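# Move the wooden block from bench to cart floor

## Task

Lift the wooden block from the bench and place it lying flat on the floor of the cart, at the end with the handle, next to the profiles. The drop flap must remain open, and anything already achieved must still hold at the finish. Finish with both grippers empty, released and withdrawn away from the cart, the robot upright and not leaning or fallen, and no part of it in contact with anything.

## Robot and tools

ROBOT. A Rainbow Robotics RB-Y1 in a physics simulator. It has a two-wheel drive base with two rear casters (0.58 m wide, extending 0.10 m in front of the wheel axle and 0.57 m behind it; spinning in place sweeps a 0.58 m radius), a folding torso (leg with ankle, knee, hip), a head, and two seven-joint arms, each ending in a parallel gripper. Every hand has a wrist camera in a housing that sticks out sideways and can collide with things. Each arm is rated for 3 kg. A heavy load held far in front of the wheels, or a sudden stop after driving forward, can tip the robot over.

FRAMES. All positions are in metres. The base frame has its origin on the floor midway between the drive wheels, with x forward, y to the left and z up. The chest, left_hand and right_hand lines are printed in this frame. A hand point is the spot between the finger pads; fingers point along the hand's -z axis and close along its x axis. Printed hand positions can be off, more so at long reach or under load. base_odometry is expressed in the base frame as it was at scene start, is counted from wheel rotation only (slip looks like travel), and gives heading in rad, positive to the left.

TOOLS.
move: runs a single action and returns state plus images. An action is one of: base and/or joints (optionally with min_time_s or contact_limits); target alone or with min_time_s; or contact_limits by itself. An empty move just reports state.
- base: one object {x_m_s, turn_rad_s, for_s}. These are velocities, not positions: x_m_s is forward speed in m/s (0.005 to 0.4 in magnitude, or 0; negative reverses), turn_rad_s is turning rate in rad/s, positive to the left (0.02 to 1.509 in magnitude, or 0), for_s is duration in s (0.1 to 5). Omitted velocities are 0. No sideways motion. Acceleration is 0.4 m/s² (turning 0.5 rad/s²), so stopping lags up to 1 s (turns 3.1 s). Distance is roughly speed times for_s. If |x_m_s| + 0.27·|turn_rad_s| exceeds 0.4 both are scaled down.
- joints: an object keyed by joint name, each value an absolute target angle in rad (grippers: opening in m). Ranges: torso_squat_rad 0 to 1.2 (larger lowers chest); torso_shift_rad -0.3 to 0.6 (positive pushes hips forward); torso_pitch_rad -0.2 to 1.4 (positive leans forward); torso_yaw_rad -1.5 to 1.5 (positive left; raise both arms sideways at least 0.2 rad first). Combined torso limits: squat+shift<=1.52; squat-shift+pitch<=1.57; shift+0.5·pitch-0.4·squat<=0.7; shift+0.3·pitch-0.5·squat<=0.39. Left arm: shoulder_pitch -2.356 to 2.356 (negative swings forward/up), shoulder_roll 0 to 3.141 (positive lifts outward), shoulder_yaw -2.094 to 2.094, elbow -2.617 to 0.01 (negative bends), forearm_roll -3.141 to 3.141, wrist_pitch -1.57 to 1.919, hand_roll -2.705 to 2.705, left_gripper_m 0 to 0.1. Right arm is the same except right_shoulder_roll_rad runs -3.141 to 0 (negative lifts outward). head_pan_rad -0.523 to 0.523 (positive left), head_tilt_rad -0.35 to 1.57 (positive down).
- target: one hand's absolute pose: side ("left" or "right"), x, y, z in base frame metres (-3 to 3), quat_wxyz as a four-number list in the format the hand lines print. It is solved into arm joint angles, so the hand follows an arc; split long moves into short steps. Result: reached (within 10 mm and 2°), short (with the error) or refused (with a reason).
- min_time_s: 0.1 to 8 s, the minimum duration for arm, head and torso motions.
- contact_limits: per gripper, motor current in mA, 200 to 672.5 (default 672.5); lower means gentler grip and it persists.
- cameras: list from head_camera, left_wrist_camera, right_wrist_camera, all; [] for none.
- blocking: true (default) waits for rest; false returns in about 0.5 s while motion continues.
wait(seconds 0 to 10, cameras): lets time pass and reports state. stop(cameras): brakes every running motion. zoom_image(camera, region [x0,y0,x1,y1] px, max 504×504): enlarges part of the latest image. read_manual: licence text only. finished_scene(scene): ends the scene irreversibly.

GRIPPING. Command an opening at least 0.005 m below the object's width; the gripper then shows off_target or done, both fine.

RESULT LINES. move says done or the worst status. Statuses: done, moving, off_target (rested away from target, may still push), stopped, not_followed / "joint command not followed" (arm command withheld by the self-collision check), contact_stop (torso only), time_out, limit_stop_at_<name> (built-in or body guard), torque_fault, limit_stop_at_motor_heat. A contact_stop or time_out halts the whole group (torso, or one arm). A refused call, or an unrequested stop, cancels the rest of that reply's calls. Base "done" only means the velocity was sent; check odometry, lidar_m (12 sectors of 30°, first straight ahead, counter-clockwise, seen at 0.23 m height) and motor_effort (resting wheels normally under 30; higher means pushing something). wheel_motors_off = 1 after a stalled wheel cut power for 2 s. Joint torques, external torques, wrist force/torque (uncalibrated, offsets up to 16 N) and motor temperatures are also reported.

AVOID. Arms striking or squeezing each other (including fingers and camera cases) can end the scene; keep shoulder rolls about 0.5 rad outward. The base does not stop at obstacles, and the upper body catching on a table edge while driving can tip it. Avoid torque faults (10 s freeze), overheating by holding stretched arms, dropping or releasing moving objects, slams and hard pushes. Thinking time advances the simulation.

Each tool is called after "Call:" by a JSON object that holds its "op" and its "data", one argument or row to a line.

## Session

Call:
{"op": "move", "data": {
  "joints": {"head_tilt_rad":0.85}
}}

Call:
{"op": "move", "data": {
  "joints": {"head_pan_rad":0.5,"head_tilt_rad":0.7},
  "cameras": ["head_camera"]
}}

Call:
{"op": "move", "data": {
  "joints": {"head_pan_rad":-0.5},
  "cameras": ["head_camera"]
}}

Scene clock: 0.97 s.
Joint torques (N m): left_arm=[-1.64 -0.76 0.52 -0.61 -0.05 -0.69 -0.06] | right_arm=[-3.78 -0.54 -0.92 -1.4 -0.14 -0.55 0.1]
External joint torques (N m): left_arm=[-0.26 -0.91 0.5 -0.06 -0.06 -0.27 -0.05] | right_arm=[-0.18 0.58 -0.87 0.23 -0.2 0.05 0.09]
Motor temperatures (°C): left_arm=[30 28 32 36 34 33 38] | right_arm=[34 30 32 30 35 36 34]
Wrist force (N): left_arm=[0.1 1.5 -7.6] | right_arm=[-2.4 0.8 -4.6]
Wrist torque (N m): left_arm=[-0.34 0.16 0.07] | right_arm=[-0.05 -0.08 -0.11]
Wrist force, peak (N): left_arm=[0.1 1.6 -7.9] | right_arm=[-2.9 0.8 -5.4]
move: done
base_odometry: x=+0.000 y=+0.000 heading=+0.000
lidar_m: 0.74 1.02 1.57 4.56 1.53 1.08 1.02 1.08 1.44 3.61 1.10 0.78
base_status: not commanded
joint_positions: torso_squat_rad=+0.350 torso_shift_rad=+0.000 torso_pitch_rad=+0.000 torso_yaw_rad=+0.000 left_shoulder_pitch_rad=+0.037 left_shoulder_roll_rad=+0.004 left_shoulder_yaw_rad=-0.043 left_elbow_rad=-0.196 left_forearm_roll_rad=-0.014 left_wrist_pitch_rad=+0.002 left_hand_roll_rad=+0.027 left_gripper_m=+0.099 right_shoulder_pitch_rad=-0.040 right_shoulder_roll_rad=-0.021 right_shoulder_yaw_rad=-0.018 right_elbow_rad=-0.235 right_forearm_roll_rad=+0.049 right_wrist_pitch_rad=-0.014 right_hand_roll_rad=+0.035 right_gripper_m=+0.099 head_pan_rad=+0.000 head_tilt_rad=+0.850
joint_status: all done
wheel_motors_off: 0
motor_effort: left_wheel=-1(1) right_wheel=+1(2)
chest: x=-0.2280 y=+0.0001 z=+1.2475 quat_wxyz=(+1.000, +0.000, +0.000, +0.000) (m; base frame)
left_hand: x=-0.1598 y=+0.2200 z=+0.5653 quat_wxyz=(+0.997, +0.000, -0.079, -0.009) (m; base frame)
right_hand: x=-0.0823 y=-0.2360 z=+0.5770 quat_wxyz=(+0.989, -0.016, -0.142, +0.041) (m; base frame)
pictures: head_camera, left_wrist_camera, right_wrist_camera
camera_calibration:
head_camera: T_world_to_cam=[[-0.00598885, -0.999504, -0.0309109, 0.0427237], [-0.712307, 0.0259593, -0.701388, 0.920231], [0.701843, 0.0178175, -0.712109, 1.12053], [0, 0, 0, 1]] pos_world=[-0.130693, -0.00115112, 1.4447]
left_wrist_camera: T_world_to_cam=[[0.988724, 0.00955725, 0.149443, 0.0708295], [-0.0605519, -0.88722, 0.457355, -0.0439141], [0.13696, -0.461247, -0.876637, 0.69141], [0, 0, 0, 1]] pos_world=[-0.167385, 0.279272, 0.615616]
right_wrist_camera: T_world_to_cam=[[-0.945892, -0.11441, -0.303643, 0.0691098], [-0.245093, 0.865166, 0.437513, -0.0414065], [0.212646, 0.488261, -0.846394, 0.69334], [0, 0, 0, 1]] pos_world=[-0.0922137, -0.2948, 0.62594]

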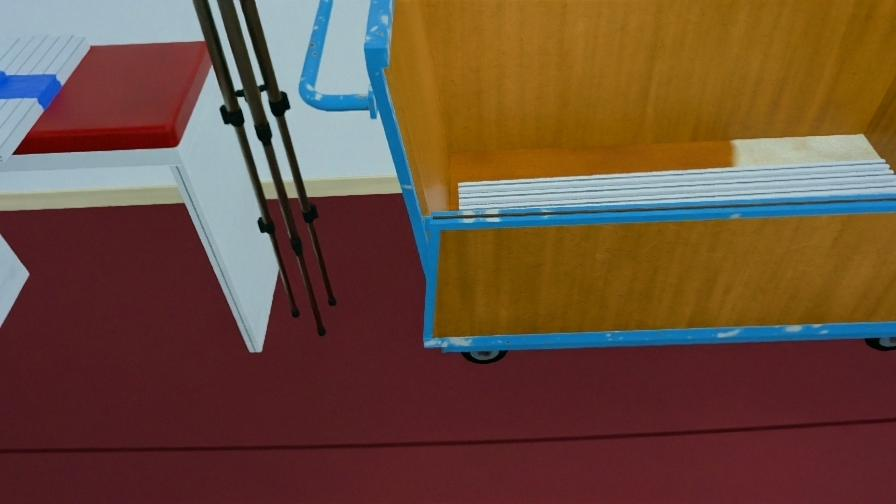

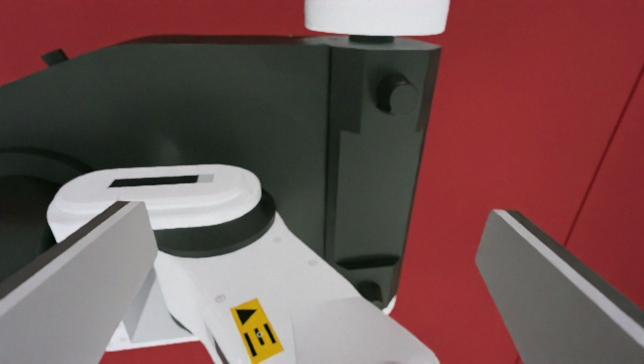

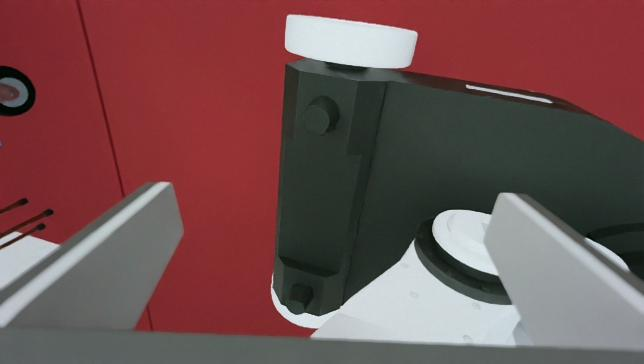

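Scene clock: 1.97 s.
Joint torques (N m): left_arm=[-1.76 -0.82 0.48 -0.5 -0.07 -0.78 0.15] | right_arm=[-3.43 -0.69 -0.8 -1.44 -0.06 -0.69 -0.04]
External joint torques (N m): left_arm=[-0.38 -0.96 0.47 0.06 -0.08 -0.36 0.16] | right_arm=[0.17 0.43 -0.76 0.19 -0.12 -0.09 -0.06]
Motor temperatures (°C): left_arm=[30 28 32 36 34 33 38] | right_arm=[34 30 32 30 35 36 34]
Wrist force (N): left_arm=[-0.1 1.8 -7.5] | right_arm=[-2.3 1.2 -5.0]
Wrist torque (N m): left_arm=[-0.37 0.14 0.07] | right_arm=[-0.11 -0.06 -0.11]
Wrist force, peak (N): left_arm=[-0.7 1.3 -8.3] | right_arm=[-2.9 1.1 -5.3]
move: done
base_odometry: x=+0.000 y=+0.000 heading=+0.000
lidar_m: 0.74 1.03 1.56 4.57 1.52 1.07 1.03 1.07 1.44 3.59 1.11 0.77
base_status: not commanded
joint_positions: torso_squat_rad=+0.350 torso_shift_rad=+0.000 torso_pitch_rad=+0.000 torso_yaw_rad=+0.000 left_shoulder_pitch_rad=+0.037 left_shoulder_roll_rad=+0.004 left_shoulder_yaw_rad=-0.043 left_elbow_rad=-0.196 left_forearm_roll_rad=-0.014 left_wrist_pitch_rad=+0.002 left_hand_roll_rad=+0.027 left_gripper_m=+0.099 right_shoulder_pitch_rad=-0.040 right_shoulder_roll_rad=-0.021 right_shoulder_yaw_rad=-0.018 right_elbow_rad=-0.235 right_forearm_roll_rad=+0.049 right_wrist_pitch_rad=-0.014 right_hand_roll_rad=+0.035 right_gripper_m=+0.099 head_pan_rad=+0.500 head_tilt_rad=+0.700
joint_status: all done
wheel_motors_off: 0
motor_effort: left_wheel=+0(1) right_wheel=+0(2)
chest: x=-0.2280 y=+0.0001 z=+1.2475 quat_wxyz=(+1.000, +0.000, +0.000, +0.000) (m; base frame)
left_hand: x=-0.1598 y=+0.2200 z=+0.5653 quat_wxyz=(+0.997, +0.000, -0.079, -0.009) (m; base frame)
right_hand: x=-0.0823 y=-0.2360 z=+0.5770 quat_wxyz=(+0.989, -0.016, -0.142, +0.041) (m; base frame)
pictures: head_camera
camera_calibration:
head_camera: T_world_to_cam=[[0.478026, -0.877781, -0.0314978, 0.143225], [-0.53863, -0.264626, -0.799906, 1.09862], [0.693807, 0.399341, -0.599298, 0.955485], [0, 0, 0, 1]] pos_world=[-0.139639, 0.034878, 1.45592]

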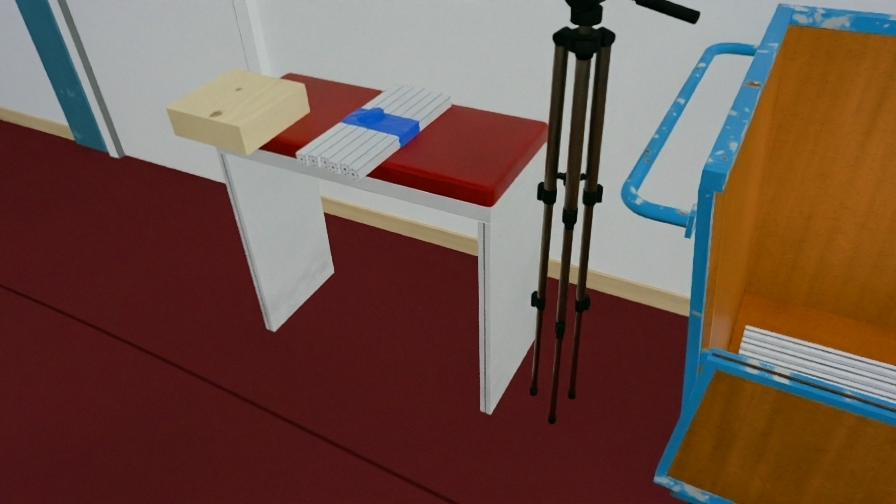

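Scene clock: 3.30 s.
Joint torques (N m): left_arm=[-1.75 -0.7 0.75 -0.42 -0.07 -0.56 -0.04] | right_arm=[-3.42 -0.66 -0.83 -1.49 -0.01 -0.54 0]
External joint torques (N m): left_arm=[-0.37 -0.85 0.74 0.13 -0.07 -0.13 -0.03] | right_arm=[0.18 0.46 -0.79 0.14 -0.07 0.06 -0.02]
Motor temperatures (°C): left_arm=[30 28 32 36 34 33 38] | right_arm=[34 30 32 30 35 36 34]
Wrist force (N): left_arm=[0.0 1.3 -7.4] | right_arm=[-2.5 1.0 -4.8]
Wrist torque (N m): left_arm=[-0.31 0.15 0.06] | right_arm=[-0.06 -0.05 -0.09]
Wrist force, peak (N): left_arm=[0.3 1.8 -8.1] | right_arm=[-2.9 1.1 -5.5]
move: done
base_odometry: x=+0.000 y=+0.000 heading=+0.000
lidar_m: 0.74 1.02 1.55 4.57 1.52 1.08 1.03 1.08 1.44 3.60 1.10 0.77
base_status: not commanded
joint_positions: torso_squat_rad=+0.350 torso_shift_rad=+0.000 torso_pitch_rad=+0.000 torso_yaw_rad=+0.000 left_shoulder_pitch_rad=+0.037 left_shoulder_roll_rad=+0.004 left_shoulder_yaw_rad=-0.043 left_elbow_rad=-0.196 left_forearm_roll_rad=-0.014 left_wrist_pitch_rad=+0.002 left_hand_roll_rad=+0.027 left_gripper_m=+0.099 right_shoulder_pitch_rad=-0.040 right_shoulder_roll_rad=-0.021 right_shoulder_yaw_rad=-0.018 right_elbow_rad=-0.235 right_forearm_roll_rad=+0.049 right_wrist_pitch_rad=-0.014 right_hand_roll_rad=+0.035 right_gripper_m=+0.099 head_pan_rad=-0.500 head_tilt_rad=+0.700
joint_status: all done
wheel_motors_off: 0
motor_effort: left_wheel=+1(1) right_wheel=+2(2)
chest: x=-0.2280 y=+0.0001 z=+1.2475 quat_wxyz=(+1.000, +0.000, +0.000, +0.000) (m; base frame)
left_hand: x=-0.1598 y=+0.2200 z=+0.5653 quat_wxyz=(+0.997, +0.000, -0.079, -0.009) (m; base frame)
right_hand: x=-0.0823 y=-0.2360 z=+0.5770 quat_wxyz=(+0.989, -0.016, -0.142, +0.041) (m; base frame)
pictures: head_camera
camera_calibration:
head_camera: T_world_to_cam=[[-0.48033, -0.876525, -0.0314285, -0.0542606], [-0.513659, 0.310165, -0.79997, 1.10374], [0.710941, -0.368106, -0.599217, 0.959038], [0, 0, 0, 1]] pos_world=[-0.140939, -0.0368739, 1.45592]

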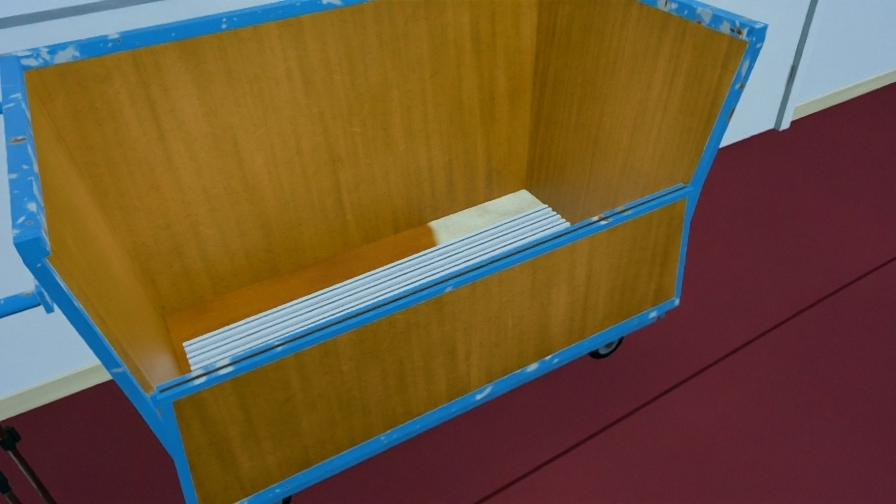

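Call:
{"op": "move", "data": {
  "base": {"turn_rad_s":0.7,"for_s":2.244},
  "cameras": []
}}

Call:
{"op": "move", "data": {
  "base": {"x_m_s":0.4,"for_s":3},
  "cameras": []
}}

Call:
{"op": "move", "data": {
  "base": {"turn_rad_s":-0.7,"for_s":2.244},
  "cameras": ["head_camera"]
}}

Call:
{"op": "move", "data": {
  "joints": {"head_pan_rad":0},
  "cameras": ["head_camera"]
}}

Scene clock: 18.40 s.
Joint torques (N m): left_arm=[-1.9 -0.54 0.68 -0.5 -0.08 -0.67 -0.03] | right_arm=[-3.51 -0.61 -0.69 -1.36 -0.04 -0.51 -0.12]
External joint torques (N m): left_arm=[-0.52 -0.69 0.67 0.06 -0.08 -0.25 -0.02] | right_arm=[0.09 0.5 -0.64 0.27 -0.1 0.09 -0.13]
Motor temperatures (°C): left_arm=[30 28 32 36 34 33 38] | right_arm=[34 30 32 30 35 36 34]
Wrist force (N): left_arm=[0.4 1.3 -7.7] | right_arm=[-2.6 1.1 -4.8]
Wrist torque (N m): left_arm=[-0.35 0.19 0.07] | right_arm=[-0.09 -0.08 -0.08]
Wrist force, peak (N): left_arm=[0.2 1.5 -8.5] | right_arm=[-2.8 1.6 -5.5]
move: done
base_odometry: x=+0.000 y=+0.000 heading=+1.563
lidar_m: 4.55 1.52 1.07 1.02 1.06 1.43 3.64 1.12 0.80 0.77 1.03 1.57
base_status: done (sent for 2.23 of 2.23 s)
joint_positions: torso_squat_rad=+0.350 torso_shift_rad=+0.000 torso_pitch_rad=+0.000 torso_yaw_rad=+0.000 left_shoulder_pitch_rad=+0.037 left_shoulder_roll_rad=+0.004 left_shoulder_yaw_rad=-0.043 left_elbow_rad=-0.196 left_forearm_roll_rad=-0.014 left_wrist_pitch_rad=+0.002 left_hand_roll_rad=+0.027 left_gripper_m=+0.099 right_shoulder_pitch_rad=-0.040 right_shoulder_roll_rad=-0.021 right_shoulder_yaw_rad=-0.018 right_elbow_rad=-0.235 right_forearm_roll_rad=+0.049 right_wrist_pitch_rad=-0.014 right_hand_roll_rad=+0.035 right_gripper_m=+0.099 head_pan_rad=-0.500 head_tilt_rad=+0.700
joint_status: not commanded
wheel_motors_off: 0
motor_effort: left_wheel=+7(33) right_wheel=+19(50)
chest: x=-0.2280 y=+0.0001 z=+1.2475 quat_wxyz=(+1.000, +0.000, +0.000, +0.000) (m; base frame)
left_hand: x=-0.1598 y=+0.2200 z=+0.5653 quat_wxyz=(+0.997, +0.000, -0.079, -0.009) (m; base frame)
right_hand: x=-0.0823 y=-0.2360 z=+0.5770 quat_wxyz=(+0.989, -0.016, -0.142, +0.041) (m; base frame)
pictures: none
No camera images: "cameras" was empty.

Scene clock: 22.80 s.
Joint torques (N m): left_arm=[-1.28 -0.87 0.98 -0.5 -0.07 -0.7 0.08] | right_arm=[-2.68 -0.41 -0.42 -1.46 0.06 -0.65 -0.02]
External joint torques (N m): left_arm=[0.1 -1.02 0.97 0.06 -0.07 -0.27 0.09] | right_arm=[0.92 0.71 -0.38 0.18 0 -0.06 -0.04]
Motor temperatures (°C): left_arm=[30 28 32 35 34 33 38] | right_arm=[34 30 32 30 35 36 34]
Wrist force (N): left_arm=[-0.5 0.7 -7.5] | right_arm=[-2.8 1.0 -4.7]
Wrist torque (N m): left_arm=[-0.23 0.07 0.08] | right_arm=[-0.09 -0.13 -0.08]
Wrist force, peak (N): left_arm=[0.0 1.2 -8.5] | right_arm=[-3.1 1.5 -5.1]
move: done
base_odometry: x=+0.009 y=+1.200 heading=+1.564
lidar_m: 4.39 1.56 1.10 1.06 1.09 1.47 3.74 1.35 1.10 0.91 1.53 2.04
base_status: done (sent for 3 of 3 s)
joint_positions: torso_squat_rad=+0.350 torso_shift_rad=+0.000 torso_pitch_rad=+0.000 torso_yaw_rad=+0.000 left_shoulder_pitch_rad=+0.037 left_shoulder_roll_rad=+0.004 left_shoulder_yaw_rad=-0.043 left_elbow_rad=-0.196 left_forearm_roll_rad=-0.014 left_wrist_pitch_rad=+0.002 left_hand_roll_rad=+0.027 left_gripper_m=+0.099 right_shoulder_pitch_rad=-0.040 right_shoulder_roll_rad=-0.021 right_shoulder_yaw_rad=-0.018 right_elbow_rad=-0.235 right_forearm_roll_rad=+0.049 right_wrist_pitch_rad=-0.014 right_hand_roll_rad=+0.035 right_gripper_m=+0.099 head_pan_rad=-0.500 head_tilt_rad=+0.700
joint_status: not commanded
wheel_motors_off: 0
motor_effort: left_wheel=+17(48) right_wheel=-16(51)
chest: x=-0.2280 y=+0.0001 z=+1.2475 quat_wxyz=(+1.000, +0.000, +0.000, +0.000) (m; base frame)
left_hand: x=-0.1597 y=+0.2200 z=+0.5653 quat_wxyz=(+0.997, +0.000, -0.079, -0.009) (m; base frame)
right_hand: x=-0.0823 y=-0.2360 z=+0.5770 quat_wxyz=(+0.989, -0.016, -0.142, +0.041) (m; base frame)
pictures: none
No camera images: "cameras" was empty.

Scene clock: 26.87 s.
Joint torques (N m): left_arm=[-1.46 -0.89 1 -0.44 0.08 -0.71 0.12] | right_arm=[-3.3 -0.56 -0.54 -1.32 -0.09 -0.53 0]
External joint torques (N m): left_arm=[-0.08 -1.04 0.99 0.12 0.07 -0.29 0.12] | right_arm=[0.3 0.56 -0.5 0.31 -0.16 0.07 -0.01]
Motor temperatures (°C): left_arm=[30 28 32 35 34 33 38] | right_arm=[34 30 32 30 35 36 34]
Wrist force (N): left_arm=[-0.3 1.9 -7.2] | right_arm=[-2.2 1.0 -4.6]
Wrist torque (N m): left_arm=[-0.39 0.11 0.07] | right_arm=[-0.09 -0.06 -0.09]
Wrist force, peak (N): left_arm=[-0.4 1.7 -8.2] | right_arm=[-3.1 1.6 -5.0]
move: done
base_odometry: x=+0.009 y=+1.200 heading=+0.001
lidar_m: 0.88 1.54 2.03 4.39 1.54 1.11 1.06 1.11 1.49 3.77 1.33 1.08
base_status: done (sent for 2.23 of 2.23 s)
joint_positions: torso_squat_rad=+0.350 torso_shift_rad=+0.000 torso_pitch_rad=+0.000 torso_yaw_rad=+0.000 left_shoulder_pitch_rad=+0.037 left_shoulder_roll_rad=+0.004 left_shoulder_yaw_rad=-0.043 left_elbow_rad=-0.196 left_forearm_roll_rad=-0.014 left_wrist_pitch_rad=+0.002 left_hand_roll_rad=+0.027 left_gripper_m=+0.099 right_shoulder_pitch_rad=-0.040 right_shoulder_roll_rad=-0.021 right_shoulder_yaw_rad=-0.018 right_elbow_rad=-0.235 right_forearm_roll_rad=+0.049 right_wrist_pitch_rad=-0.014 right_hand_roll_rad=+0.035 right_gripper_m=+0.099 head_pan_rad=-0.500 head_tilt_rad=+0.700
joint_status: not commanded
wheel_motors_off: 0
motor_effort: left_wheel=+22(45) right_wheel=+5(51)
chest: x=-0.2280 y=+0.0001 z=+1.2475 quat_wxyz=(+1.000, +0.000, +0.000, +0.000) (m; base frame)
left_hand: x=-0.1597 y=+0.2200 z=+0.5653 quat_wxyz=(+0.997, +0.000, -0.079, -0.009) (m; base frame)
right_hand: x=-0.0823 y=-0.2360 z=+0.5770 quat_wxyz=(+0.989, -0.016, -0.142, +0.041) (m; base frame)
pictures: head_camera
camera_calibration:
head_camera: T_world_to_cam=[[-0.480294, -0.876541, -0.0315145, -0.0542187], [-0.513717, 0.310246, -0.799902, 1.10366], [0.710924, -0.367998, -0.599303, 0.959129], [0, 0, 0, 1]] pos_world=[-0.140939, -0.0369739, 1.45592]

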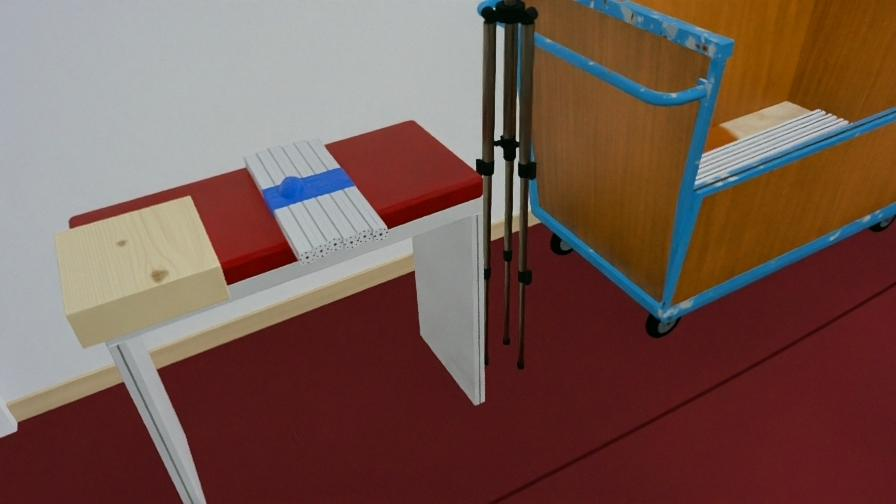

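Scene clock: 27.87 s.
Joint torques (N m): left_arm=[-1.52 -0.89 0.48 -0.46 -0.07 -0.71 -0.03] | right_arm=[-2.85 -0.61 -0.74 -1.42 -0.01 -0.55 0.03]
External joint torques (N m): left_arm=[-0.14 -1.04 0.47 0.1 -0.07 -0.28 -0.02] | right_arm=[0.75 0.51 -0.7 0.21 -0.07 0.05 0.02]
Motor temperatures (°C): left_arm=[30 28 32 35 34 33 37] | right_arm=[34 30 32 30 35 36 34]
Wrist force (N): left_arm=[-0.3 1.1 -7.6] | right_arm=[-3.0 0.9 -4.7]
Wrist torque (N m): left_arm=[-0.24 0.12 0.08] | right_arm=[-0.12 -0.15 -0.09]
Wrist force, peak (N): left_arm=[-0.2 1.1 -8.1] | right_arm=[-2.5 1.3 -5.4]
move: done
base_odometry: x=+0.009 y=+1.200 heading=+0.001
lidar_m: 0.87 1.53 2.03 4.40 1.56 1.10 1.04 1.12 1.49 3.77 1.33 1.08
base_status: not commanded
joint_positions: torso_squat_rad=+0.350 torso_shift_rad=+0.000 torso_pitch_rad=+0.000 torso_yaw_rad=+0.000 left_shoulder_pitch_rad=+0.037 left_shoulder_roll_rad=+0.004 left_shoulder_yaw_rad=-0.043 left_elbow_rad=-0.196 left_forearm_roll_rad=-0.014 left_wrist_pitch_rad=+0.002 left_hand_roll_rad=+0.027 left_gripper_m=+0.099 right_shoulder_pitch_rad=-0.040 right_shoulder_roll_rad=-0.021 right_shoulder_yaw_rad=-0.018 right_elbow_rad=-0.235 right_forearm_roll_rad=+0.049 right_wrist_pitch_rad=-0.014 right_hand_roll_rad=+0.035 right_gripper_m=+0.099 head_pan_rad=+0.000 head_tilt_rad=+0.700
joint_status: all done
wheel_motors_off: 0
motor_effort: left_wheel=+21(22) right_wheel=+4(5)
chest: x=-0.2280 y=+0.0001 z=+1.2475 quat_wxyz=(+1.000, +0.000, +0.000, +0.000) (m; base frame)
left_hand: x=-0.1597 y=+0.2200 z=+0.5653 quat_wxyz=(+0.997, +0.000, -0.079, -0.009) (m; base frame)
right_hand: x=-0.0823 y=-0.2360 z=+0.5770 quat_wxyz=(+0.989, -0.016, -0.142, +0.041) (m; base frame)
pictures: head_camera
camera_calibration:
head_camera: T_world_to_cam=[[-0.00130483, -0.999504, -0.0314619, 0.0443844], [-0.59956, 0.0259618, -0.799908, 1.08603], [0.800329, 0.0178195, -0.599297, 0.977478], [0, 0, 0, 1]] pos_world=[-0.131105, -0.00125112, 1.45592]

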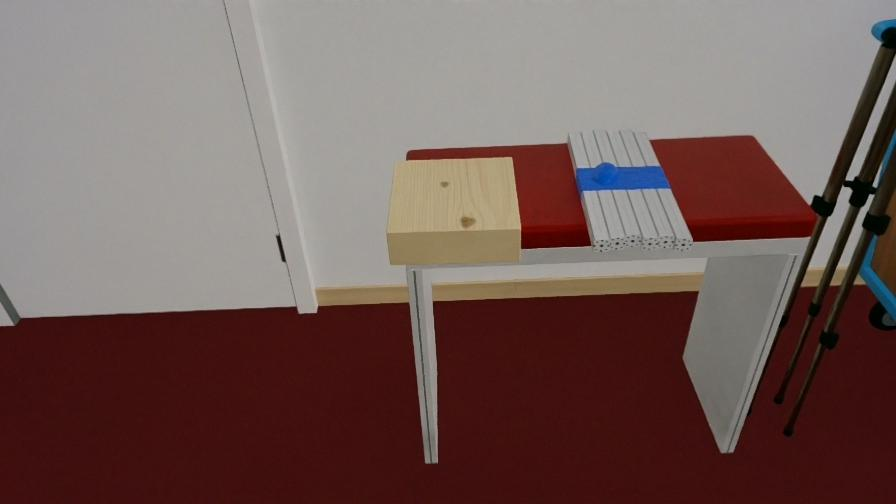

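Call:
{"op": "move", "data": {
  "base": {"x_m_s":0.3,"for_s":0.83},
  "joints": {"torso_squat_rad":0.8,"torso_pitch_rad":0.4,"head_tilt_rad":0.5},
  "cameras": ["head_camera"]
}}

Call:
{"op": "move", "data": {
  "target": {"side":"right","x":0.25,"y":-0.25,"z":0.8,"quat_wxyz":[0.7071,0,-0.7071,0]},
  "cameras": []
}}

Call:
{"op": "move", "data": {
  "target": {"side":"right","x":0.4,"y":0.01,"z":0.785,"quat_wxyz":[0.7071,0,-0.7071,0]}
}}

Scene clock: 47.47 s.
Joint torques (N m): left_arm=[9.05 -0.58 0.82 3.75 -0.11 0.22 -0.01] | right_arm=[7.64 -0.24 -0.68 3.25 -0.14 0.25 -0.04]
External joint torques (N m): left_arm=[-0.34 -0.86 0.78 0.05 -0.11 -0.16 -0.02] | right_arm=[0.44 0.65 -0.46 0.8 -0.11 0.09 -0.04]
Motor temperatures (°C): left_arm=[30 28 32 35 34 33 37] | right_arm=[34 30 32 30 35 36 34]
Wrist force (N): left_arm=[2.2 0.9 -7.4] | right_arm=[0.3 0.8 -5.2]
Wrist torque (N m): left_arm=[-0.28 0.22 0.05] | right_arm=[-0.06 0.11 -0.05]
Wrist force, peak (N): left_arm=[2.4 2.1 -8.1] | right_arm=[-3.2 1.1 -5.3]
move: done
base_odometry: x=+0.259 y=+1.200 heading=+0.001
lidar_m: 0.64 1.29 1.69 4.40 1.94 1.37 1.31 1.37 1.82 2.09 1.20 0.90
base_status: done (sent for 0.83 of 0.83 s)
joint_positions: torso_squat_rad=+0.800 torso_shift_rad=+0.000 torso_pitch_rad=+0.400 torso_yaw_rad=+0.000 left_shoulder_pitch_rad=+0.037 left_shoulder_roll_rad=+0.004 left_shoulder_yaw_rad=-0.043 left_elbow_rad=-0.196 left_forearm_roll_rad=-0.014 left_wrist_pitch_rad=+0.002 left_hand_roll_rad=+0.027 left_gripper_m=+0.099 right_shoulder_pitch_rad=-0.040 right_shoulder_roll_rad=-0.021 right_shoulder_yaw_rad=-0.018 right_elbow_rad=-0.235 right_forearm_roll_rad=+0.049 right_wrist_pitch_rad=-0.014 right_hand_roll_rad=+0.035 right_gripper_m=+0.099 head_pan_rad=+0.000 head_tilt_rad=+0.500
joint_status: all done
wheel_motors_off: 0
motor_effort: left_wheel=-11(52) right_wheel=+9(48)
chest: x=-0.1075 y=+0.0001 z=+1.0532 quat_wxyz=(+0.980, +0.000, +0.199, +0.000) (m; base frame)
left_hand: x=-0.3103 y=+0.2200 z=+0.3983 quat_wxyz=(+0.993, -0.002, +0.120, -0.009) (m; base frame)
right_hand: x=-0.2344 y=-0.2360 z=+0.3789 quat_wxyz=(+0.997, -0.008, +0.057, +0.043) (m; base frame)
pictures: head_camera
camera_calibration:
head_camera: T_world_to_cam=[[-0.00760343, -0.999502, -0.0306411, 0.0367017], [-0.74653, 0.0260606, -0.664841, 0.861708], [0.665308, 0.0178194, -0.746356, 0.868581], [0, 0, 0, 1]] pos_world=[0.0656963, -0.00125083, 1.22229]

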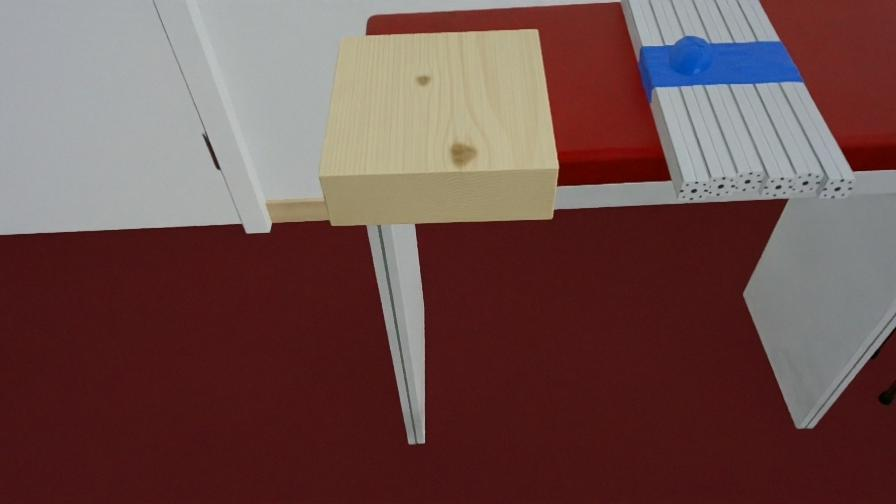

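Scene clock: 49.90 s.
Joint torques (N m): left_arm=[8.76 -0.52 0.81 3.7 -0.08 0.23 -0.08] | right_arm=[1.64 -2.14 -1.08 -10.17 -0.05 -1.84 -0.07]
External joint torques (N m): left_arm=[-0.64 -0.8 0.77 0 -0.08 -0.14 -0.1] | right_arm=[0.98 -0.5 0.15 -0.55 -0.21 0.07 -0.12]
Motor temperatures (°C): left_arm=[30 28 32 35 34 33 37] | right_arm=[34 30 32 30 35 36 34]
Wrist force (N): left_arm=[1.7 1.0 -7.4] | right_arm=[-7.6 0.7 1.4]
Wrist torque (N m): left_arm=[-0.27 0.18 0.09] | right_arm=[-0.14 -0.43 -0.10]
Wrist force, peak (N): left_arm=[3.0 1.4 -8.1] | right_arm=[-7.8 1.8 1.6]
move: done
base_odometry: x=+0.259 y=+1.200 heading=+0.001
lidar_m: 0.64 1.29 1.70 4.40 1.94 1.38 1.31 1.37 1.82 2.10 1.19 0.89
base_status: not commanded
joint_positions: torso_squat_rad=+0.800 torso_shift_rad=+0.000 torso_pitch_rad=+0.400 torso_yaw_rad=+0.000 left_shoulder_pitch_rad=+0.037 left_shoulder_roll_rad=+0.004 left_shoulder_yaw_rad=-0.043 left_elbow_rad=-0.196 left_forearm_roll_rad=-0.014 left_wrist_pitch_rad=+0.002 left_hand_roll_rad=+0.027 left_gripper_m=+0.099 right_shoulder_pitch_rad=+0.274 right_shoulder_roll_rad=-0.073 right_shoulder_yaw_rad=+0.029 right_elbow_rad=-1.987 right_forearm_roll_rad=+0.048 right_wrist_pitch_rad=-0.252 right_hand_roll_rad=-0.134 right_gripper_m=+0.099 head_pan_rad=+0.000 head_tilt_rad=+0.500
joint_status: all done
wheel_motors_off: 0
motor_effort: left_wheel=-11(12) right_wheel=+13(13)
chest: x=-0.1075 y=+0.0001 z=+1.0532 quat_wxyz=(+0.980, +0.000, +0.199, +0.000) (m; base frame)
left_hand: x=-0.3103 y=+0.2200 z=+0.3983 quat_wxyz=(+0.993, -0.002, +0.120, -0.009) (m; base frame)
right_hand: x=+0.2495 y=-0.2499 z=+0.8002 quat_wxyz=(+0.705, +0.000, -0.709, +0.000) (m; base frame)
right_hand_status: reached (checked arc, planned for 2.1 s): 1 mm and 0.3 deg off.
pictures: none
No camera images: "cameras" was empty.

Scene clock: 51.60 s.
Joint torques (N m): left_arm=[8.6 -0.43 0.64 3.7 -0.08 0.17 -0.05] | right_arm=[-13.26 6.94 -1.34 -9.09 1.83 -0.37 -0.22]
External joint torques (N m): left_arm=[-0.8 -0.71 0.61 0 -0.07 -0.2 -0.06] | right_arm=[-0.39 1.93 -0.28 -0.25 0.3 0.13 -0.27]
Motor temperatures (°C): left_arm=[30 28 32 35 34 33 37] | right_arm=[34 30 32 30 35 36 34]
Wrist force (N): left_arm=[2.5 1.3 -7.2] | right_arm=[-7.0 0.2 1.1]
Wrist torque (N m): left_arm=[-0.29 0.31 0.08] | right_arm=[-0.07 -0.38 -0.09]
Wrist force, peak (N): left_arm=[2.9 1.6 -7.9] | right_arm=[-7.9 0.4 2.3]
move: done
base_odometry: x=+0.259 y=+1.200 heading=+0.001
lidar_m: 0.64 1.29 1.72 4.40 1.92 1.37 1.30 1.36 1.82 2.10 1.21 0.89
base_status: not commanded
joint_positions: torso_squat_rad=+0.800 torso_shift_rad=+0.000 torso_pitch_rad=+0.400 torso_yaw_rad=+0.000 left_shoulder_pitch_rad=+0.037 left_shoulder_roll_rad=+0.004 left_shoulder_yaw_rad=-0.043 left_elbow_rad=-0.196 left_forearm_roll_rad=-0.014 left_wrist_pitch_rad=+0.002 left_hand_roll_rad=+0.027 left_gripper_m=+0.099 right_shoulder_pitch_rad=-0.692 right_shoulder_roll_rad=+0.000 right_shoulder_yaw_rad=+0.689 right_elbow_rad=-1.156 right_forearm_roll_rad=-1.553 right_wrist_pitch_rad=-0.887 right_hand_roll_rad=+1.308 right_gripper_m=+0.099 head_pan_rad=+0.000 head_tilt_rad=+0.500
joint_status: all done
wheel_motors_off: 0
motor_effort: left_wheel=-11(11) right_wheel=+11(14)
chest: x=-0.1075 y=+0.0001 z=+1.0532 quat_wxyz=(+0.980, +0.000, +0.199, +0.000) (m; base frame)
left_hand: x=-0.3103 y=+0.2200 z=+0.3983 quat_wxyz=(+0.993, -0.002, +0.120, -0.008) (m; base frame)
right_hand: x=+0.3998 y=+0.0099 z=+0.7845 quat_wxyz=(+0.707, +0.001, -0.707, +0.001) (m; base frame)
right_hand_status: reached (checked arc, planned for 1.4 s): 1 mm and 0.2 deg off.
pictures: head_camera, left_wrist_camera, right_wrist_camera
camera_calibration:
head_camera: T_world_to_cam=[[-0.00752897, -0.999504, -0.0305764, 0.0366175], [-0.746479, 0.0259634, -0.664902, 0.861779], [0.665366, 0.0178186, -0.746305, 0.868514], [0, 0, 0, 1]] pos_world=[0.0656964, -0.00125111, 1.22229]
left_wrist_camera: T_world_to_cam=[[0.968861, 0.00956242, -0.247422, 0.39653], [0.122349, -0.88723, 0.444808, 0.0850283], [-0.215266, -0.461229, -0.860772, 0.449939], [0, 0, 0, 1]] pos_world=[-0.297729, 0.279172, 0.447583]
right_wrist_camera: T_world_to_cam=[[0.0261939, -0.0296169, -0.999218, 0.772548], [-0.509422, 0.85964, -0.0388339, 0.25272], [0.860118, 0.510041, 0.00742981, -0.282602], [0, 0, 0, 1]] pos_world=[0.351576, -0.0502293, 0.783858]

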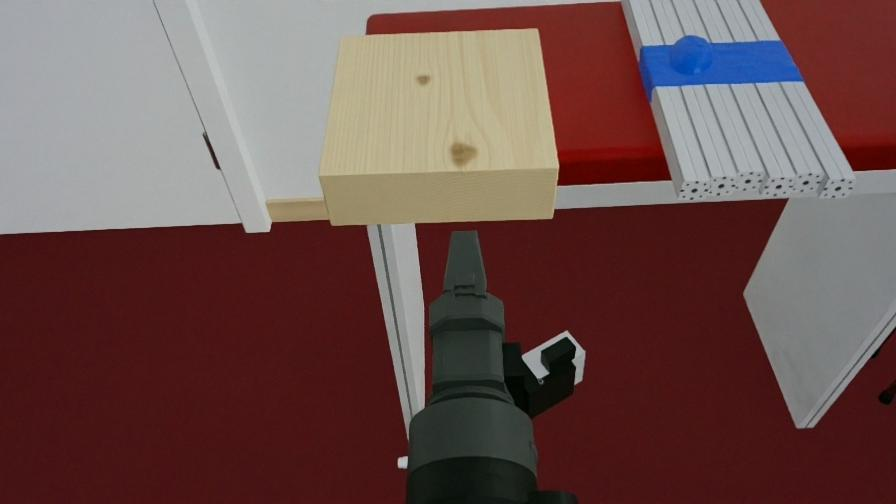

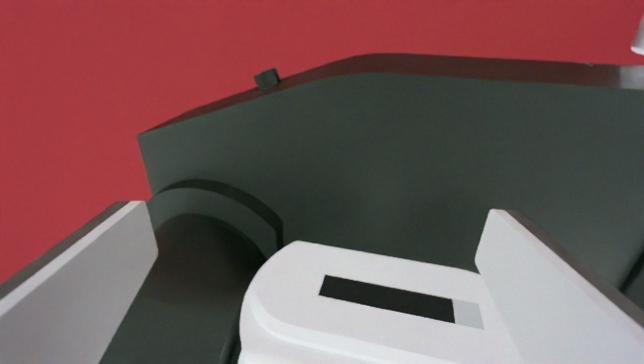

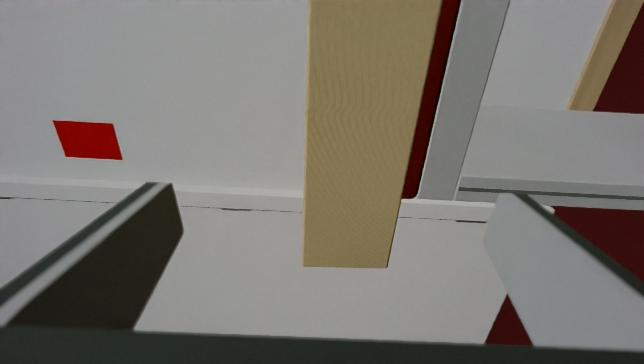

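Call:
{"op": "move", "data": {
  "target": {"side":"right","x":0.4,"y":0.036,"z":0.765,"quat_wxyz":[0.7071,0,-0.7071,0]},
  "cameras": ["right_wrist_camera"]
}}

Call:
{"op": "move", "data": {
  "base": {"x_m_s":0.15,"for_s":0.8},
  "cameras": ["right_wrist_camera","head_camera"]
}}

Scene clock: 55.40 s.
Joint torques (N m): left_arm=[8.82 -0.68 0.79 3.63 -0.09 0.1 -0.15] | right_arm=[-15.39 5.24 -1.98 -7.3 1.87 -0.56 0.18]
External joint torques (N m): left_arm=[-0.59 -0.96 0.76 -0.07 -0.09 -0.28 -0.16] | right_arm=[-0.85 0.83 0.35 -0.24 0.24 0.24 0.13]
Motor temperatures (°C): left_arm=[30 28 32 35 34 33 37] | right_arm=[34 30 32 30 35 36 34]
Wrist force (N): left_arm=[2.7 1.1 -7.2] | right_arm=[-7.4 0.7 1.3]
Wrist torque (N m): left_arm=[-0.27 0.33 0.06] | right_arm=[-0.13 -0.43 -0.10]
Wrist force, peak (N): left_arm=[2.7 1.7 -8.4] | right_arm=[-8.2 0.7 1.8]
move: done
base_odometry: x=+0.259 y=+1.200 heading=+0.001
lidar_m: 0.64 1.28 1.69 4.40 1.93 1.37 1.30 1.36 1.83 2.10 1.20 0.89
base_status: not commanded
joint_positions: torso_squat_rad=+0.800 torso_shift_rad=+0.000 torso_pitch_rad=+0.400 torso_yaw_rad=+0.000 left_shoulder_pitch_rad=+0.037 left_shoulder_roll_rad=+0.004 left_shoulder_yaw_rad=-0.043 left_elbow_rad=-0.196 left_forearm_roll_rad=-0.014 left_wrist_pitch_rad=+0.002 left_hand_roll_rad=+0.027 left_gripper_m=+0.099 right_shoulder_pitch_rad=-0.906 right_shoulder_roll_rad=+0.000 right_shoulder_yaw_rad=+0.969 right_elbow_rad=-0.896 right_forearm_roll_rad=-1.774 right_wrist_pitch_rad=-1.100 right_hand_roll_rad=+1.142 right_gripper_m=+0.099 head_pan_rad=+0.000 head_tilt_rad=+0.500
joint_status: all done
wheel_motors_off: 0
motor_effort: left_wheel=-11(11) right_wheel=+11(12)
chest: x=-0.1075 y=+0.0001 z=+1.0532 quat_wxyz=(+0.980, +0.000, +0.199, +0.000) (m; base frame)
left_hand: x=-0.3103 y=+0.2200 z=+0.3983 quat_wxyz=(+0.993, -0.002, +0.120, -0.008) (m; base frame)
right_hand: x=+0.4000 y=+0.0357 z=+0.7650 quat_wxyz=(+0.707, +0.000, -0.707, +0.000) (m; base frame)
right_hand_status: reached (checked arc, planned for 0.6 s): 0 mm and 0.1 deg off.
pictures: right_wrist_camera
camera_calibration:
right_wrist_camera: T_world_to_cam=[[0.0254833, -0.0293552, -0.999244, 0.754001], [-0.507566, 0.860764, -0.0382313, 0.228664], [0.861236, 0.508156, 0.00703538, -0.295882], [0, 0, 0, 1]] pos_world=[0.351672, -0.0243376, 0.764255]

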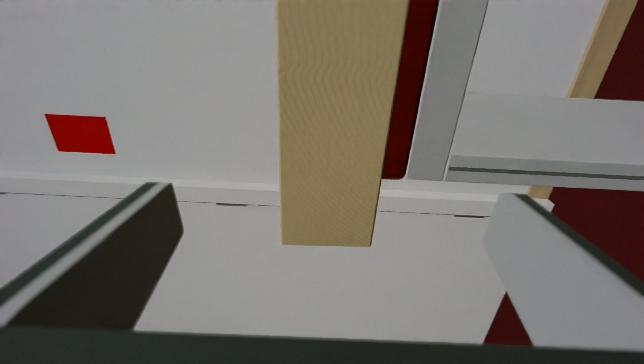

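Scene clock: 56.93 s.
Joint torques (N m): left_arm=[8.82 -0.52 0.67 3.81 -0.07 0.19 -0.09] | right_arm=[-15.51 5.37 -2.18 -7.36 1.86 -0.7 0.3]
External joint torques (N m): left_arm=[-0.58 -0.8 0.64 0.11 -0.07 -0.18 -0.1] | right_arm=[-0.98 0.96 0.14 -0.3 0.22 0.1 0.25]
Motor temperatures (°C): left_arm=[30 28 32 35 34 33 37] | right_arm=[34 30 32 30 35 36 34]
Wrist force (N): left_arm=[2.7 1.0 -7.4] | right_arm=[-7.8 0.2 1.2]
Wrist torque (N m): left_arm=[-0.23 0.35 0.06] | right_arm=[-0.09 -0.50 -0.10]
Wrist force, peak (N): left_arm=[2.5 1.2 -8.4] | right_arm=[-7.8 1.0 0.9]
move: done
base_odometry: x=+0.379 y=+1.200 heading=+0.000
lidar_m: 0.52 1.15 1.53 3.93 2.11 1.50 1.43 1.50 2.00 1.57 0.80 0.86
base_status: done (sent for 0.8 of 0.8 s)
joint_positions: torso_squat_rad=+0.800 torso_shift_rad=+0.000 torso_pitch_rad=+0.400 torso_yaw_rad=+0.000 left_shoulder_pitch_rad=+0.037 left_shoulder_roll_rad=+0.004 left_shoulder_yaw_rad=-0.043 left_elbow_rad=-0.196 left_forearm_roll_rad=-0.014 left_wrist_pitch_rad=+0.002 left_hand_roll_rad=+0.027 left_gripper_m=+0.099 right_shoulder_pitch_rad=-0.906 right_shoulder_roll_rad=+0.000 right_shoulder_yaw_rad=+0.969 right_elbow_rad=-0.896 right_forearm_roll_rad=-1.774 right_wrist_pitch_rad=-1.100 right_hand_roll_rad=+1.142 right_gripper_m=+0.099 head_pan_rad=+0.000 head_tilt_rad=+0.500
joint_status: not commanded
wheel_motors_off: 0
motor_effort: left_wheel=-9(24) right_wheel=+9(35)
chest: x=-0.1074 y=+0.0001 z=+1.0532 quat_wxyz=(+0.980, +0.000, +0.199, +0.000) (m; base frame)
left_hand: x=-0.3103 y=+0.2200 z=+0.3983 quat_wxyz=(+0.993, -0.002, +0.120, -0.009) (m; base frame)
right_hand: x=+0.4001 y=+0.0357 z=+0.7650 quat_wxyz=(+0.707, +0.000, -0.707, +0.000) (m; base frame)
pictures: head_camera, right_wrist_camera
camera_calibration:
head_camera: T_world_to_cam=[[-0.00753289, -0.999504, -0.0305745, 0.0366132], [-0.746573, 0.0259626, -0.664796, 0.861665], [0.665261, 0.0178183, -0.746399, 0.868495], [0, 0, 0, 1]] pos_world=[0.0657964, -0.00125111, 1.22219]
right_wrist_camera: T_world_to_cam=[[0.0254334, -0.0292687, -0.999248, 0.754023], [-0.507569, 0.860767, -0.0381314, 0.228588], [0.861236, 0.508157, 0.0070363, -0.295882], [0, 0, 0, 1]] pos_world=[0.351672, -0.0243373, 0.764255]

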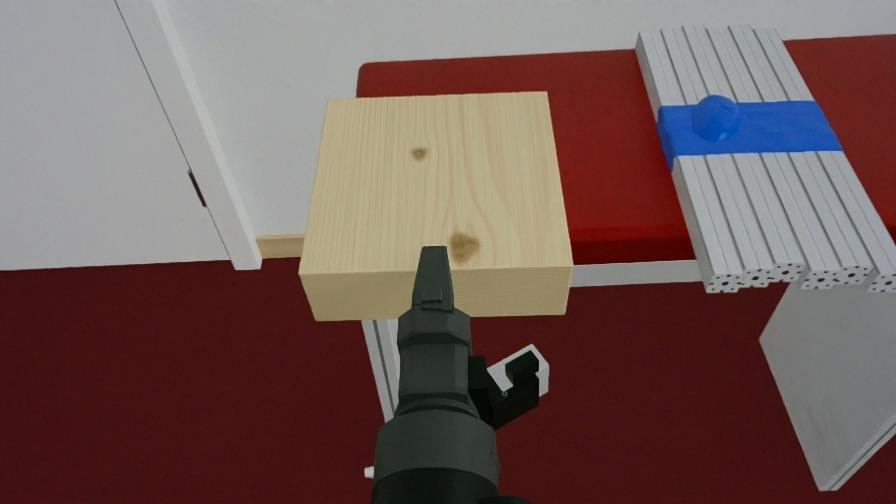

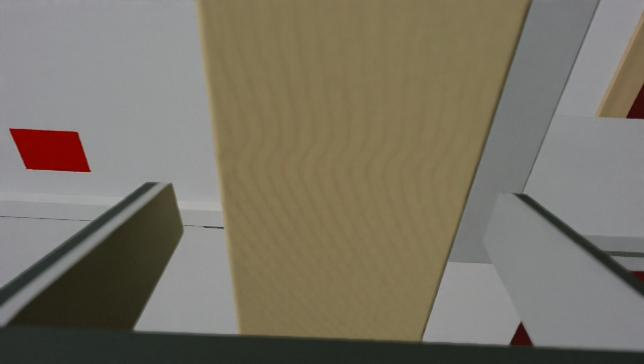

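Call:
{"op": "move", "data": {
  "base": {"x_m_s":0.05,"for_s":0.74},
  "cameras": ["head_camera"]
}}

Call:
{"op": "move", "data": {
  "joints": {"right_gripper_m":0.03}
}}

Scene clock: 59.40 s.
Joint torques (N m): left_arm=[8.93 -0.35 0.66 3.81 -0.04 0.14 0.04] | right_arm=[-15.56 5.58 -2.23 -7.24 1.69 -0.7 0.19]
External joint torques (N m): left_arm=[-0.47 -0.63 0.63 0.11 -0.03 -0.23 0.03] | right_arm=[-1.02 1.18 0.1 -0.18 0.06 0.1 0.14]
Motor temperatures (°C): left_arm=[30 28 32 35 34 33 37] | right_arm=[34 30 32 30 35 36 34]
Wrist force (N): left_arm=[2.5 1.6 -7.5] | right_arm=[-7.5 0.1 1.1]
Wrist torque (N m): left_arm=[-0.33 0.26 0.09] | right_arm=[-0.07 -0.45 -0.09]
Wrist force, peak (N): left_arm=[2.8 1.5 -8.3] | right_arm=[-7.9 0.2 1.5]
move: done
base_odometry: x=+0.415 y=+1.200 heading=-0.001
lidar_m: 0.48 0.49 1.49 3.80 2.15 1.53 1.46 1.53 2.06 1.42 0.78 0.85
base_status: done (sent for 0.73 of 0.73 s)
joint_positions: torso_squat_rad=+0.800 torso_shift_rad=+0.000 torso_pitch_rad=+0.400 torso_yaw_rad=+0.000 left_shoulder_pitch_rad=+0.037 left_shoulder_roll_rad=+0.004 left_shoulder_yaw_rad=-0.043 left_elbow_rad=-0.196 left_forearm_roll_rad=-0.014 left_wrist_pitch_rad=+0.002 left_hand_roll_rad=+0.027 left_gripper_m=+0.099 right_shoulder_pitch_rad=-0.906 right_shoulder_roll_rad=+0.000 right_shoulder_yaw_rad=+0.969 right_elbow_rad=-0.896 right_forearm_roll_rad=-1.774 right_wrist_pitch_rad=-1.100 right_hand_roll_rad=+1.142 right_gripper_m=+0.099 head_pan_rad=+0.000 head_tilt_rad=+0.500
joint_status: not commanded
wheel_motors_off: 0
motor_effort: left_wheel=-8(24) right_wheel=+9(30)
chest: x=-0.1075 y=+0.0001 z=+1.0532 quat_wxyz=(+0.980, +0.000, +0.199, +0.000) (m; base frame)
left_hand: x=-0.3103 y=+0.2200 z=+0.3983 quat_wxyz=(+0.993, -0.002, +0.120, -0.009) (m; base frame)
right_hand: x=+0.4001 y=+0.0357 z=+0.7650 quat_wxyz=(+0.707, +0.000, -0.707, +0.000) (m; base frame)
pictures: head_camera
camera_calibration:
head_camera: T_world_to_cam=[[-0.00752782, -0.999504, -0.0305758, 0.0366144], [-0.74653, 0.0259608, -0.664845, 0.861722], [0.665309, 0.0178209, -0.746355, 0.868438], [0, 0, 0, 1]] pos_world=[0.0657964, -0.00125113, 1.22219]

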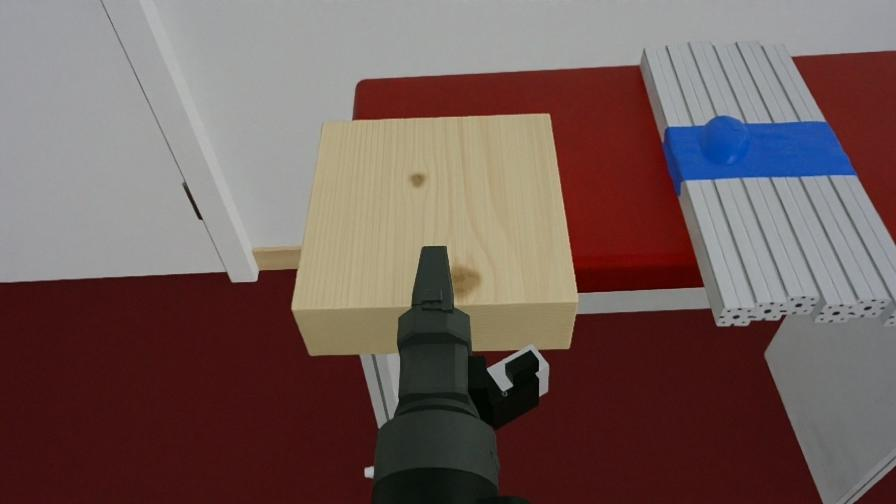

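Scene clock: 60.70 s.
Joint torques (N m): left_arm=[8.78 -0.73 0.75 3.78 -0.01 0.25 -0.12] | right_arm=[-15.26 5.31 -2.29 -7.46 1.68 -0.83 0.32]
External joint torques (N m): left_arm=[-0.62 -1.01 0.72 0.08 0 -0.12 -0.13] | right_arm=[-0.72 0.9 0.03 -0.4 0.04 -0.03 0.27]
Motor temperatures (°C): left_arm=[30 28 32 36 34 33 37] | right_arm=[34 30 32 30 35 36 34]
Wrist force (N): left_arm=[1.9 1.5 -7.9] | right_arm=[-8.3 0.3 1.0]
Wrist torque (N m): left_arm=[-0.28 0.28 0.09] | right_arm=[-0.10 -0.85 -0.28]
Wrist force, peak (N): left_arm=[2.5 1.6 -8.1] | right_arm=[-9.3 0.2 0.5]
move: off_target
base_odometry: x=+0.415 y=+1.200 heading=-0.001
lidar_m: 0.48 0.50 1.49 3.81 2.16 1.54 1.46 1.53 2.04 1.39 0.78 0.84
base_status: not commanded
joint_positions: torso_squat_rad=+0.800 torso_shift_rad=+0.000 torso_pitch_rad=+0.400 torso_yaw_rad=+0.000 left_shoulder_pitch_rad=+0.037 left_shoulder_roll_rad=+0.004 left_shoulder_yaw_rad=-0.043 left_elbow_rad=-0.196 left_forearm_roll_rad=-0.014 left_wrist_pitch_rad=+0.002 left_hand_roll_rad=+0.027 left_gripper_m=+0.099 right_shoulder_pitch_rad=-0.906 right_shoulder_roll_rad=+0.000 right_shoulder_yaw_rad=+0.969 right_elbow_rad=-0.896 right_forearm_roll_rad=-1.774 right_wrist_pitch_rad=-1.100 right_hand_roll_rad=+1.142 right_gripper_m=+0.074 head_pan_rad=+0.000 head_tilt_rad=+0.500
joint_status: right_gripper_m off_target (ended at +0.074, target +0.030)
wheel_motors_off: 0
motor_effort: left_wheel=-8(9) right_wheel=+9(9)
chest: x=-0.1075 y=+0.0001 z=+1.0532 quat_wxyz=(+0.980, +0.000, +0.199, +0.000) (m; base frame)
left_hand: x=-0.3103 y=+0.2200 z=+0.3983 quat_wxyz=(+0.993, -0.002, +0.120, -0.009) (m; base frame)
right_hand: x=+0.4001 y=+0.0357 z=+0.7650 quat_wxyz=(+0.707, +0.000, -0.707, +0.001) (m; base frame)
pictures: head_camera, left_wrist_camera, right_wrist_camera
camera_calibration:
head_camera: T_world_to_cam=[[-0.00752782, -0.999504, -0.0305758, 0.0366144], [-0.74653, 0.0259608, -0.664845, 0.861722], [0.665309, 0.0178209, -0.746355, 0.868438], [0, 0, 0, 1]] pos_world=[0.0657964, -0.00125113, 1.22219]
left_wrist_camera: T_world_to_cam=[[0.968835, 0.00950517, -0.247526, 0.396585], [0.122355, -0.887214, 0.444837, 0.0850129], [-0.21538, -0.461259, -0.860727, 0.449893], [0, 0, 0, 1]] pos_world=[-0.297729, 0.279173, 0.447584]
right_wrist_camera: T_world_to_cam=[[0.0254819, -0.0293528, -0.999244, 0.754002], [-0.507566, 0.860764, -0.0382285, 0.228662], [0.861236, 0.508156, 0.00703541, -0.295882], [0, 0, 0, 1]] pos_world=[0.351672, -0.0243376, 0.764255]

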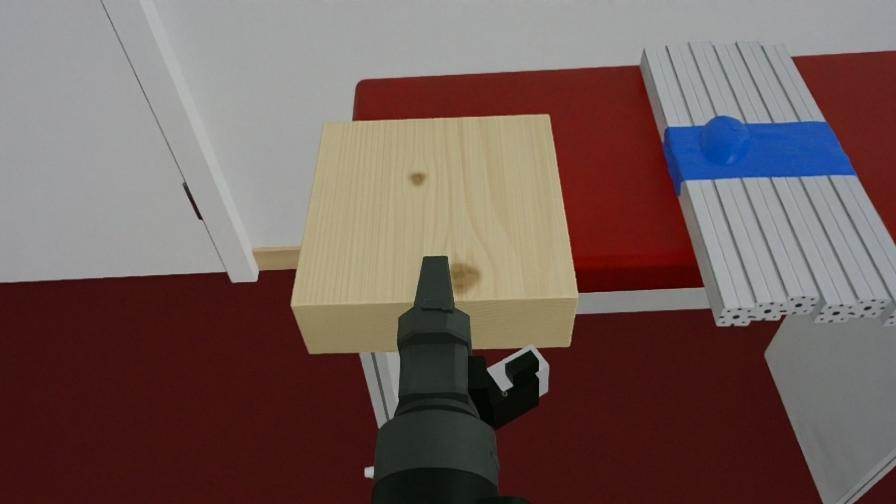

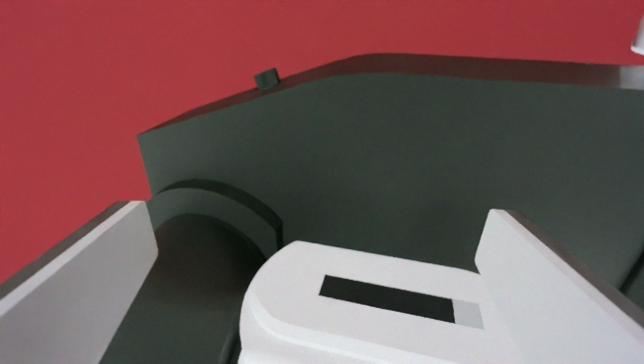

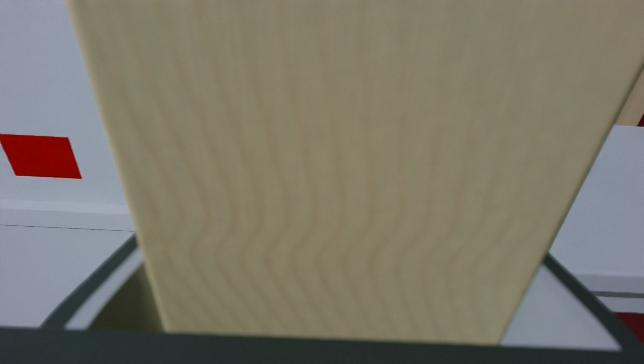

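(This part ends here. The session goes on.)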